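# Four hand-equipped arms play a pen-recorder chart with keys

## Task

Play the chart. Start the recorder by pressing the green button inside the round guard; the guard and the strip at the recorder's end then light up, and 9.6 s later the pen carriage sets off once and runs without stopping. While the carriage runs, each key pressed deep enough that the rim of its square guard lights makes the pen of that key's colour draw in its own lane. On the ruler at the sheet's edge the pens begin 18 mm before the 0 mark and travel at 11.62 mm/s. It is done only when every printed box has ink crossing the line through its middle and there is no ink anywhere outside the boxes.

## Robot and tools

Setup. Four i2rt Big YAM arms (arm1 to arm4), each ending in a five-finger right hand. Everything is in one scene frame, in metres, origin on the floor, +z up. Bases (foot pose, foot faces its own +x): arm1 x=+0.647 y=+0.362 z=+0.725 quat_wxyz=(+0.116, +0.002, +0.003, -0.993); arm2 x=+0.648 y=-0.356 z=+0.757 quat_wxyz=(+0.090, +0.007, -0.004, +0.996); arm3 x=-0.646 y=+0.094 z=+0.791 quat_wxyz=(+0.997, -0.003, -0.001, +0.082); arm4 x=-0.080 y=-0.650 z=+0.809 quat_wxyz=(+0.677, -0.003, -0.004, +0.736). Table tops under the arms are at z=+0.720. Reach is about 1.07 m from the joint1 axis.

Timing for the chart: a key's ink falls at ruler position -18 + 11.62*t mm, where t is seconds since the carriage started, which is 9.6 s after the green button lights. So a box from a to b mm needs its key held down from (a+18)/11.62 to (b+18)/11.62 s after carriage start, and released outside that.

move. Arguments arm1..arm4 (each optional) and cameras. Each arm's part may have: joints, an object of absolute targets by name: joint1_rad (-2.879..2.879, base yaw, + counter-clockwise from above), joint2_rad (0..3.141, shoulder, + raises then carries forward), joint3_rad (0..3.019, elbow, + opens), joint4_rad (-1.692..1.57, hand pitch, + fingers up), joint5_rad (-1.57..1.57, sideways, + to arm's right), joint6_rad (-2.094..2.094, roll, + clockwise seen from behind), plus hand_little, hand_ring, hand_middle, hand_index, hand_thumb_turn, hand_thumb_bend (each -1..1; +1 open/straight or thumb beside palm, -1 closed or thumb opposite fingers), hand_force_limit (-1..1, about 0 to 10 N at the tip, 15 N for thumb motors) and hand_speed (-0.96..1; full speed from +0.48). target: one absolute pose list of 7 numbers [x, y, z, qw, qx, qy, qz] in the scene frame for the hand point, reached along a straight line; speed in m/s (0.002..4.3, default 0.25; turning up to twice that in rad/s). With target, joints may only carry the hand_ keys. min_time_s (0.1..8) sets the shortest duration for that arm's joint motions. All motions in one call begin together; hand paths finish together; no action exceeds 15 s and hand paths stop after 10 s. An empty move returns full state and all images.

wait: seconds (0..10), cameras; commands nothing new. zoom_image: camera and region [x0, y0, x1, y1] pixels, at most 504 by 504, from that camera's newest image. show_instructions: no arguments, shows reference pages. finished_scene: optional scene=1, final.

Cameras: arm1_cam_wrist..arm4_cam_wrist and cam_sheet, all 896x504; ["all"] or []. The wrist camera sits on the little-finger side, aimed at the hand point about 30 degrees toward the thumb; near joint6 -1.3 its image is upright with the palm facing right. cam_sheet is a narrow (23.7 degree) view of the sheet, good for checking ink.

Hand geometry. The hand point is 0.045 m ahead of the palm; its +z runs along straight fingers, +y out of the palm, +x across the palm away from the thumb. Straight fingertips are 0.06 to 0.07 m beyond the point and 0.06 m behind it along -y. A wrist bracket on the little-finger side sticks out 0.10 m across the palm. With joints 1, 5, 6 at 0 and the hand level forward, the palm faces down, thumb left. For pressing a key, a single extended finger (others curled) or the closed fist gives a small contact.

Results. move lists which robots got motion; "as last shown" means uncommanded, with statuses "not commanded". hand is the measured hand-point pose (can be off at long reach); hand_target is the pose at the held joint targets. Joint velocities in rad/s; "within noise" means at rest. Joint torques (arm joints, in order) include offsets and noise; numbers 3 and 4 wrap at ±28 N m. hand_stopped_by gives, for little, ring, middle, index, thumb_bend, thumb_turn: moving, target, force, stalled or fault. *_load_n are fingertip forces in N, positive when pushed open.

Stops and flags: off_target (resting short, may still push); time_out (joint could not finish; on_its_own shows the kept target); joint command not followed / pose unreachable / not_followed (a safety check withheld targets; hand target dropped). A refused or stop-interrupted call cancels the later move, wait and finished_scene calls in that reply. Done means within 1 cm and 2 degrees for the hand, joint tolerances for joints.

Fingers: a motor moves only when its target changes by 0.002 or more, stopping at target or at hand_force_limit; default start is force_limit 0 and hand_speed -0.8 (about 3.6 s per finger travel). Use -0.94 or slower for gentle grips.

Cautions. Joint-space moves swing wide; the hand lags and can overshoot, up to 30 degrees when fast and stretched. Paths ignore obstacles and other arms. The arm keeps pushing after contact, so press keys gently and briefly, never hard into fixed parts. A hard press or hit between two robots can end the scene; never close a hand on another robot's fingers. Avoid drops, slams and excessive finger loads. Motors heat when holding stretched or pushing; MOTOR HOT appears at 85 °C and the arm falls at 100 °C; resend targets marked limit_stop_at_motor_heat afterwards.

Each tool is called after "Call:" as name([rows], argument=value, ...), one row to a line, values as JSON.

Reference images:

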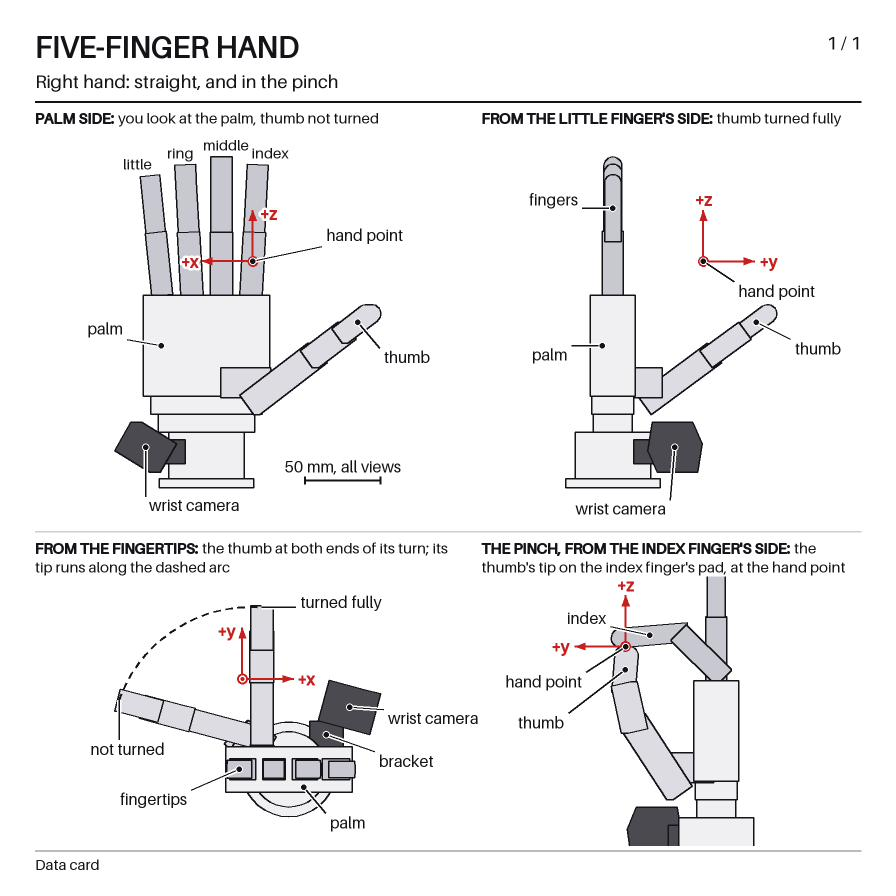

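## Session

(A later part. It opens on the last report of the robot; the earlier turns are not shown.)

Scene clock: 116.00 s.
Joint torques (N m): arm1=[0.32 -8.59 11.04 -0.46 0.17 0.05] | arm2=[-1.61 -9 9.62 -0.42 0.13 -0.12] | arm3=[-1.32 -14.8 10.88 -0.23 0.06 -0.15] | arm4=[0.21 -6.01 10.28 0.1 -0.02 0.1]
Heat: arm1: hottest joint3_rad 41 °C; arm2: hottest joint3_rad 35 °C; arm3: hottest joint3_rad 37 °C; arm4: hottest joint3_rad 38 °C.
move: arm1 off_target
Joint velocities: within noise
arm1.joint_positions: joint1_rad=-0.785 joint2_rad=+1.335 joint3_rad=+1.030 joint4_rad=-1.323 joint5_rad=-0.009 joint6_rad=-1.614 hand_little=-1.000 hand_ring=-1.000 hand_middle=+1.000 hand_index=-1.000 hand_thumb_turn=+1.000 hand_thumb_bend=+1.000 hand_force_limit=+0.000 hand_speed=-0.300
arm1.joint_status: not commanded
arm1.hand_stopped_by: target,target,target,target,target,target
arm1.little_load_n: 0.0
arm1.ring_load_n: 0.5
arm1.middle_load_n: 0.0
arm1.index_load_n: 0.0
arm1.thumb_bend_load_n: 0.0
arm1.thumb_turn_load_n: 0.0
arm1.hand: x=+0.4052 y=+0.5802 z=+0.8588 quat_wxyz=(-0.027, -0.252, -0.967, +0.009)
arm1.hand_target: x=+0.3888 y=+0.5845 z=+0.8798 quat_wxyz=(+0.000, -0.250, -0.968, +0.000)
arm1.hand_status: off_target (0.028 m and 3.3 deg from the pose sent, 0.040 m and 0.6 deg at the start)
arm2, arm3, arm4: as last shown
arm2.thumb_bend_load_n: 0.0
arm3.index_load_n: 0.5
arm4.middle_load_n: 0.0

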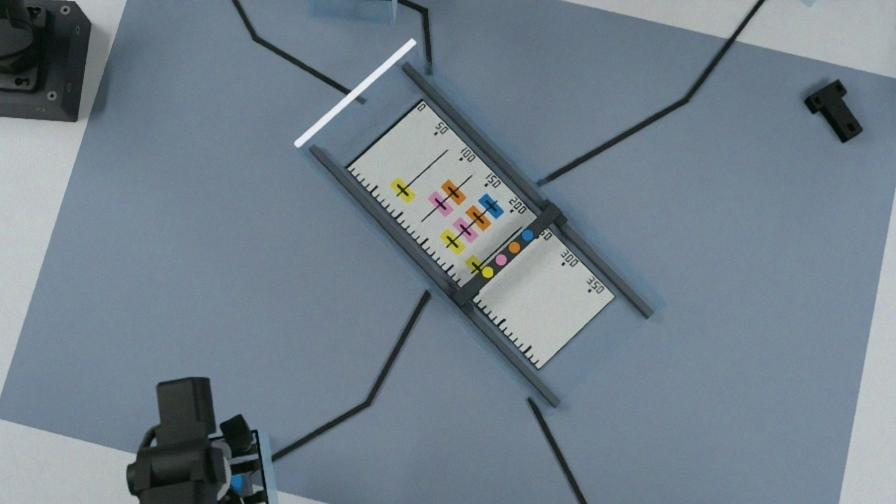

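Call:
move(arm1={"target": [0.388, 0.585, 0.950, 0, 0.2504, 0.9681, 0], "speed": 0.2}, arm2={"target": [0.349, -0.5175, 0.950, -0.008, 0.0929, 0.9955, -0.004], "speed": 0.2}, arm3={"target": [-0.239, 0.2733, 0.950, -0.004, 0.9962, 0.087, 0.008], "speed": 0.2}, arm4={"target": [-0.145, -0.355, 0.950, -0.012, 0.5314, 0.8471, 0.009], "speed": 0.2})

Call:
wait(seconds=4, cameras=["cam_sheet"])

Call:
zoom_image(camera="cam_sheet", region=[370, 150, 530, 310])

Scene clock: 117.50 s.
Joint torques (N m): arm1=[0.62 -8.64 11.17 -0.27 0.18 0.03] | arm2=[-1.79 -7.71 10.28 -0.29 0.11 -0.13] | arm3=[-1.26 -13.63 11.81 -0.13 0.05 -0.14] | arm4=[-0.03 -5.01 11.55 0.1 -0.05 0.05]
Heat: arm1: hottest joint3_rad 41 °C; arm2: hottest joint3_rad 35 °C; arm3: hottest joint3_rad 38 °C; arm4: hottest joint3_rad 38 °C.
move: arm1 off_target; arm2 off_target; arm3 off_target; arm4 off_target
Joint velocities: within noise
arm1.joint_positions: joint1_rad=-0.785 joint2_rad=+1.302 joint3_rad=+1.195 joint4_rad=-1.511 joint5_rad=-0.009 joint6_rad=-1.614 hand_little=-1.000 hand_ring=-1.000 hand_middle=+1.000 hand_index=-1.000 hand_thumb_turn=+1.000 hand_thumb_bend=+1.000 hand_force_limit=+0.000 hand_speed=-0.300
arm1.joint_status: not commanded
arm1.hand_stopped_by: target,target,target,target,target,target
arm1.little_load_n: 0.0
arm1.ring_load_n: 0.0
arm1.middle_load_n: 0.0
arm1.index_load_n: 0.0
arm1.thumb_bend_load_n: 0.0
arm1.thumb_turn_load_n: 0.0
arm1.hand: x=+0.4005 y=+0.5825 z=+0.9311 quat_wxyz=(-0.022, -0.252, -0.967, +0.007)
arm1.hand_target: x=+0.3887 y=+0.5846 z=+0.9498 quat_wxyz=(+0.000, -0.250, -0.968, +0.000)
arm1.hand_status: off_target (0.023 m and 2.7 deg from the pose sent, 0.093 m and 3.3 deg at the start)
arm2.joint_positions: joint1_rad=+0.737 joint2_rad=+1.399 joint3_rad=+1.213 joint4_rad=-1.404 joint5_rad=-0.015 joint6_rad=-0.828 hand_little=-1.000 hand_ring=-1.000 hand_middle=+1.000 hand_index=-1.000 hand_thumb_turn=+1.000 hand_thumb_bend=+1.000 hand_force_limit=+0.000 hand_speed=-0.300
arm2.joint_status: not commanded
arm2.hand_stopped_by: target,target,target,target,target,target
arm2.little_load_n: 0.0
arm2.ring_load_n: 0.0
arm2.middle_load_n: 0.0
arm2.index_load_n: 0.0
arm2.thumb_bend_load_n: 0.0
arm2.thumb_turn_load_n: 0.0
arm2.hand: x=+0.3588 y=-0.5154 z=+0.9363 quat_wxyz=(+0.005, +0.093, +0.996, +0.004)
arm2.hand_target: x=+0.3494 y=-0.5173 z=+0.9498 quat_wxyz=(-0.008, +0.093, +0.996, -0.004)
arm2.hand_status: off_target (0.017 m and 1.8 deg from the pose sent, 0.116 m and 2.5 deg at the start)
arm3.joint_positions: joint1_rad=+0.354 joint2_rad=+1.637 joint3_rad=+1.391 joint4_rad=-1.343 joint5_rad=-0.009 joint6_rad=-1.219 hand_little=-1.000 hand_ring=-1.000 hand_middle=+1.000 hand_index=-1.000 hand_thumb_turn=+1.000 hand_thumb_bend=+1.000 hand_force_limit=+0.000 hand_speed=-0.300
arm3.joint_status: not commanded
arm3.hand_stopped_by: target,target,target,target,target,target
arm3.little_load_n: 0.0
arm3.ring_load_n: 0.0
arm3.middle_load_n: 0.5
arm3.index_load_n: 0.0
arm3.thumb_bend_load_n: 0.0
arm3.thumb_turn_load_n: 0.0
arm3.hand: x=-0.2507 y=+0.2694 z=+0.9341 quat_wxyz=(+0.003, +0.996, +0.083, -0.009)
arm3.hand_target: x=-0.2396 y=+0.2730 z=+0.9500 quat_wxyz=(-0.004, +0.996, +0.087, +0.008)
arm3.hand_status: off_target (0.020 m and 2.1 deg from the pose sent, 0.102 m and 2.5 deg at the start)
arm4.joint_positions: joint1_rad=+0.322 joint2_rad=+1.201 joint3_rad=+0.896 joint4_rad=-1.268 joint5_rad=-0.010 joint6_rad=-1.612 hand_little=-1.000 hand_ring=-1.000 hand_middle=+1.000 hand_index=-1.000 hand_thumb_turn=+1.000 hand_thumb_bend=+1.000 hand_force_limit=+0.000 hand_speed=-0.300
arm4.joint_status: not commanded
arm4.hand_stopped_by: target,target,target,target,target,target
arm4.little_load_n: 0.0
arm4.ring_load_n: 0.0
arm4.middle_load_n: 0.0
arm4.index_load_n: 0.0
arm4.thumb_bend_load_n: 0.0
arm4.thumb_turn_load_n: 0.0
arm4.hand: x=-0.1387 y=-0.3661 z=+0.9338 quat_wxyz=(+0.002, +0.532, +0.846, -0.002)
arm4.hand_target: x=-0.1447 y=-0.3555 z=+0.9498 quat_wxyz=(-0.012, +0.531, +0.847, +0.009)
arm4.hand_status: off_target (0.021 m and 2.0 deg from the pose sent, 0.107 m and 2.2 deg at the start)
pictures: none

Scene clock: 121.50 s.
Joint torques (N m): arm1=[0.97 -7.3 10.97 -0.38 0.22 0.04] | arm2=[-1.9 -7.88 10.19 -0.36 0.1 -0.13] | arm3=[-1.38 -13.22 11.78 -0.29 0.06 -0.16] | arm4=[0.44 -5.01 11.55 0.03 -0.02 0.06]
Heat: arm1: hottest joint3_rad 42 °C; arm2: hottest joint3_rad 36 °C; arm3: hottest joint3_rad 38 °C; arm4: hottest joint3_rad 39 °C.
Joint velocities: within noise
arm1.joint_positions: joint1_rad=-0.785 joint2_rad=+1.302 joint3_rad=+1.195 joint4_rad=-1.511 joint5_rad=-0.009 joint6_rad=-1.614 hand_little=-1.000 hand_ring=-1.000 hand_middle=+1.000 hand_index=-1.000 hand_thumb_turn=+1.000 hand_thumb_bend=+1.000 hand_force_limit=+0.000 hand_speed=-0.300
arm1.joint_status: not commanded
arm1.hand_stopped_by: target,target,target,target,target,target
arm1.little_load_n: 0.5
arm1.ring_load_n: 0.0
arm1.middle_load_n: 0.0
arm1.index_load_n: 0.0
arm1.thumb_bend_load_n: 0.0
arm1.thumb_turn_load_n: 0.0
arm1.hand: x=+0.4005 y=+0.5825 z=+0.9311 quat_wxyz=(-0.022, -0.252, -0.967, +0.007)
arm1.hand_target: x=+0.3887 y=+0.5846 z=+0.9498 quat_wxyz=(+0.000, -0.250, -0.968, +0.000)
arm1.hand_status: off_target (0.023 m and 2.7 deg from the pose sent, 0.093 m and 3.3 deg at the start)
arm2.joint_positions: joint1_rad=+0.737 joint2_rad=+1.399 joint3_rad=+1.213 joint4_rad=-1.404 joint5_rad=-0.015 joint6_rad=-0.828 hand_little=-1.000 hand_ring=-1.000 hand_middle=+1.000 hand_index=-1.000 hand_thumb_turn=+1.000 hand_thumb_bend=+1.000 hand_force_limit=+0.000 hand_speed=-0.300
arm2.joint_status: not commanded
arm2.hand_stopped_by: target,target,target,target,target,target
arm2.little_load_n: 0.0
arm2.ring_load_n: 0.0
arm2.middle_load_n: 0.0
arm2.index_load_n: 0.0
arm2.thumb_bend_load_n: 0.0
arm2.thumb_turn_load_n: 0.0
arm2.hand: x=+0.3588 y=-0.5154 z=+0.9363 quat_wxyz=(+0.005, +0.093, +0.996, +0.004)
arm2.hand_target: x=+0.3494 y=-0.5173 z=+0.9498 quat_wxyz=(-0.008, +0.093, +0.996, -0.004)
arm2.hand_status: off_target (0.017 m and 1.8 deg from the pose sent, 0.116 m and 2.5 deg at the start)
arm3.joint_positions: joint1_rad=+0.354 joint2_rad=+1.637 joint3_rad=+1.391 joint4_rad=-1.343 joint5_rad=-0.009 joint6_rad=-1.219 hand_little=-1.000 hand_ring=-1.000 hand_middle=+1.000 hand_index=-1.000 hand_thumb_turn=+1.000 hand_thumb_bend=+1.000 hand_force_limit=+0.000 hand_speed=-0.300
arm3.joint_status: not commanded
arm3.hand_stopped_by: target,target,target,target,target,target
arm3.little_load_n: 0.0
arm3.ring_load_n: 0.0
arm3.middle_load_n: 0.0
arm3.index_load_n: 0.0
arm3.thumb_bend_load_n: 0.0
arm3.thumb_turn_load_n: 0.0
arm3.hand: x=-0.2507 y=+0.2694 z=+0.9341 quat_wxyz=(+0.003, +0.996, +0.083, -0.009)
arm3.hand_target: x=-0.2396 y=+0.2730 z=+0.9500 quat_wxyz=(-0.004, +0.996, +0.087, +0.008)
arm3.hand_status: off_target (0.020 m and 2.1 deg from the pose sent, 0.102 m and 2.5 deg at the start)
arm4.joint_positions: joint1_rad=+0.322 joint2_rad=+1.201 joint3_rad=+0.896 joint4_rad=-1.268 joint5_rad=-0.010 joint6_rad=-1.612 hand_little=-1.000 hand_ring=-1.000 hand_middle=+1.000 hand_index=-1.000 hand_thumb_turn=+1.000 hand_thumb_bend=+1.000 hand_force_limit=+0.000 hand_speed=-0.300
arm4.joint_status: not commanded
arm4.hand_stopped_by: target,target,target,target,target,target
arm4.little_load_n: 0.0
arm4.ring_load_n: 0.0
arm4.middle_load_n: 0.0
arm4.index_load_n: 0.0
arm4.thumb_bend_load_n: 0.5
arm4.thumb_turn_load_n: 0.0
arm4.hand: x=-0.1387 y=-0.3661 z=+0.9338 quat_wxyz=(+0.002, +0.532, +0.846, -0.002)
arm4.hand_target: x=-0.1447 y=-0.3555 z=+0.9498 quat_wxyz=(-0.012, +0.531, +0.847, +0.009)
arm4.hand_status: off_target (0.021 m and 2.0 deg from the pose sent, 0.107 m and 2.2 deg at the start)
wait: 4.00 s; at rest by 0.27 s

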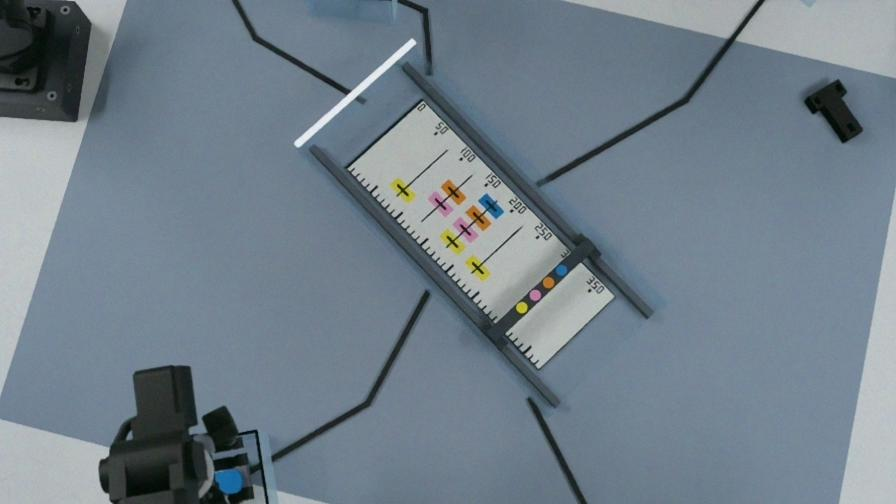

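Scaled by 3.150 from the camera's image (finer frame: 1280x720).

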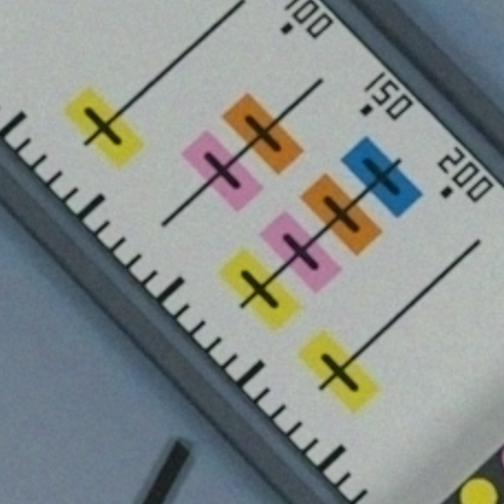

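Call:
wait(seconds=10, cameras=["cam_sheet"])

Scene clock: 134.13 s.
Joint torques (N m): arm1=[1.03 -7.65 11.03 -0.29 0.15 0.03] | arm2=[-1.9 -7.71 10.21 -0.34 0.11 -0.13] | arm3=[-1.38 -13.45 11.89 -0.2 0.04 -0.13] | arm4=[-0.09 -4.72 11.49 0.17 -0.02 0.07]
Heat: arm1: hottest joint3_rad 44 °C; arm2: hottest joint3_rad 37 °C; arm3: hottest joint3_rad 38 °C; arm4: hottest joint3_rad 40 °C.
Joint velocities: within noise
arm1.joint_positions: joint1_rad=-0.785 joint2_rad=+1.302 joint3_rad=+1.195 joint4_rad=-1.511 joint5_rad=-0.009 joint6_rad=-1.614 hand_little=-1.000 hand_ring=-1.000 hand_middle=+1.000 hand_index=-1.000 hand_thumb_turn=+1.000 hand_thumb_bend=+1.000 hand_force_limit=+0.000 hand_speed=-0.300
arm1.joint_status: not commanded
arm1.hand_stopped_by: target,target,target,target,target,target
arm1.little_load_n: 0.0
arm1.ring_load_n: 0.0
arm1.middle_load_n: 0.0
arm1.index_load_n: 0.0
arm1.thumb_bend_load_n: 0.0
arm1.thumb_turn_load_n: 0.0
arm1.hand: x=+0.4005 y=+0.5825 z=+0.9311 quat_wxyz=(-0.022, -0.252, -0.967, +0.007)
arm1.hand_target: x=+0.3887 y=+0.5846 z=+0.9498 quat_wxyz=(+0.000, -0.250, -0.968, +0.000)
arm1.hand_status: off_target (0.023 m and 2.7 deg from the pose sent, 0.093 m and 3.3 deg at the start)
arm2.joint_positions: joint1_rad=+0.737 joint2_rad=+1.399 joint3_rad=+1.213 joint4_rad=-1.404 joint5_rad=-0.015 joint6_rad=-0.828 hand_little=-1.000 hand_ring=-1.000 hand_middle=+1.000 hand_index=-1.000 hand_thumb_turn=+1.000 hand_thumb_bend=+1.000 hand_force_limit=+0.000 hand_speed=-0.300
arm2.joint_status: not commanded
arm2.hand_stopped_by: target,target,target,target,target,target
arm2.little_load_n: 0.0
arm2.ring_load_n: 0.0
arm2.middle_load_n: 0.0
arm2.index_load_n: 0.0
arm2.thumb_bend_load_n: 0.0
arm2.thumb_turn_load_n: 0.5
arm2.hand: x=+0.3588 y=-0.5154 z=+0.9363 quat_wxyz=(+0.005, +0.093, +0.996, +0.004)
arm2.hand_target: x=+0.3494 y=-0.5173 z=+0.9498 quat_wxyz=(-0.008, +0.093, +0.996, -0.004)
arm2.hand_status: off_target (0.017 m and 1.8 deg from the pose sent, 0.116 m and 2.5 deg at the start)
arm3.joint_positions: joint1_rad=+0.354 joint2_rad=+1.637 joint3_rad=+1.391 joint4_rad=-1.343 joint5_rad=-0.009 joint6_rad=-1.219 hand_little=-1.000 hand_ring=-1.000 hand_middle=+1.000 hand_index=-1.000 hand_thumb_turn=+1.000 hand_thumb_bend=+1.000 hand_force_limit=+0.000 hand_speed=-0.300
arm3.joint_status: not commanded
arm3.hand_stopped_by: target,target,target,target,target,target
arm3.little_load_n: 0.0
arm3.ring_load_n: 0.0
arm3.middle_load_n: 0.0
arm3.index_load_n: 0.0
arm3.thumb_bend_load_n: 0.0
arm3.thumb_turn_load_n: 0.0
arm3.hand: x=-0.2507 y=+0.2694 z=+0.9341 quat_wxyz=(+0.003, +0.996, +0.083, -0.009)
arm3.hand_target: x=-0.2396 y=+0.2730 z=+0.9500 quat_wxyz=(-0.004, +0.996, +0.087, +0.008)
arm3.hand_status: off_target (0.020 m and 2.1 deg from the pose sent, 0.102 m and 2.5 deg at the start)
arm4.joint_positions: joint1_rad=+0.322 joint2_rad=+1.201 joint3_rad=+0.896 joint4_rad=-1.268 joint5_rad=-0.010 joint6_rad=-1.612 hand_little=-1.000 hand_ring=-1.000 hand_middle=+1.000 hand_index=-1.000 hand_thumb_turn=+1.000 hand_thumb_bend=+1.000 hand_force_limit=+0.000 hand_speed=-0.300
arm4.joint_status: not commanded
arm4.hand_stopped_by: target,target,target,target,target,target
arm4.little_load_n: 0.0
arm4.ring_load_n: 0.0
arm4.middle_load_n: 0.0
arm4.index_load_n: 0.0
arm4.thumb_bend_load_n: 0.0
arm4.thumb_turn_load_n: 0.0
arm4.hand: x=-0.1387 y=-0.3661 z=+0.9338 quat_wxyz=(+0.002, +0.532, +0.846, -0.002)
arm4.hand_target: x=-0.1447 y=-0.3555 z=+0.9498 quat_wxyz=(-0.012, +0.531, +0.847, +0.009)
arm4.hand_status: off_target (0.021 m and 2.0 deg from the pose sent, 0.107 m and 2.2 deg at the start)
wait: 10.00 s; at rest from the start

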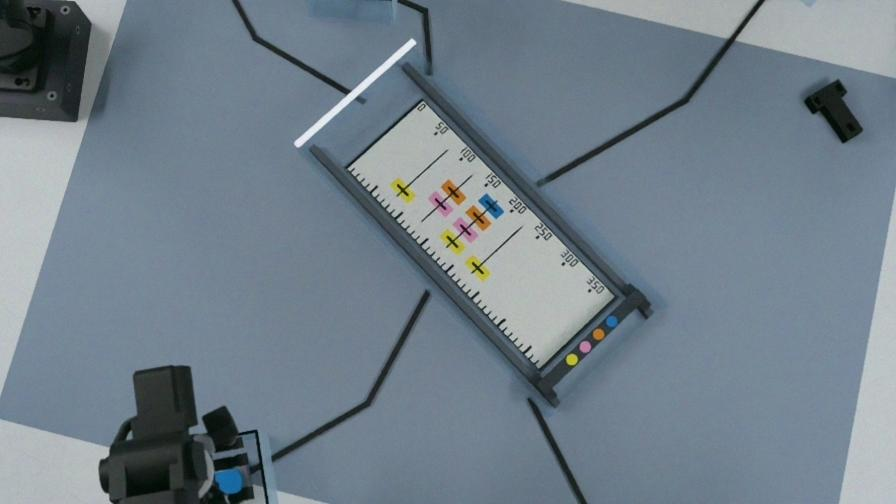

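Call:
finished_scene()

The scene is finished: the task was done.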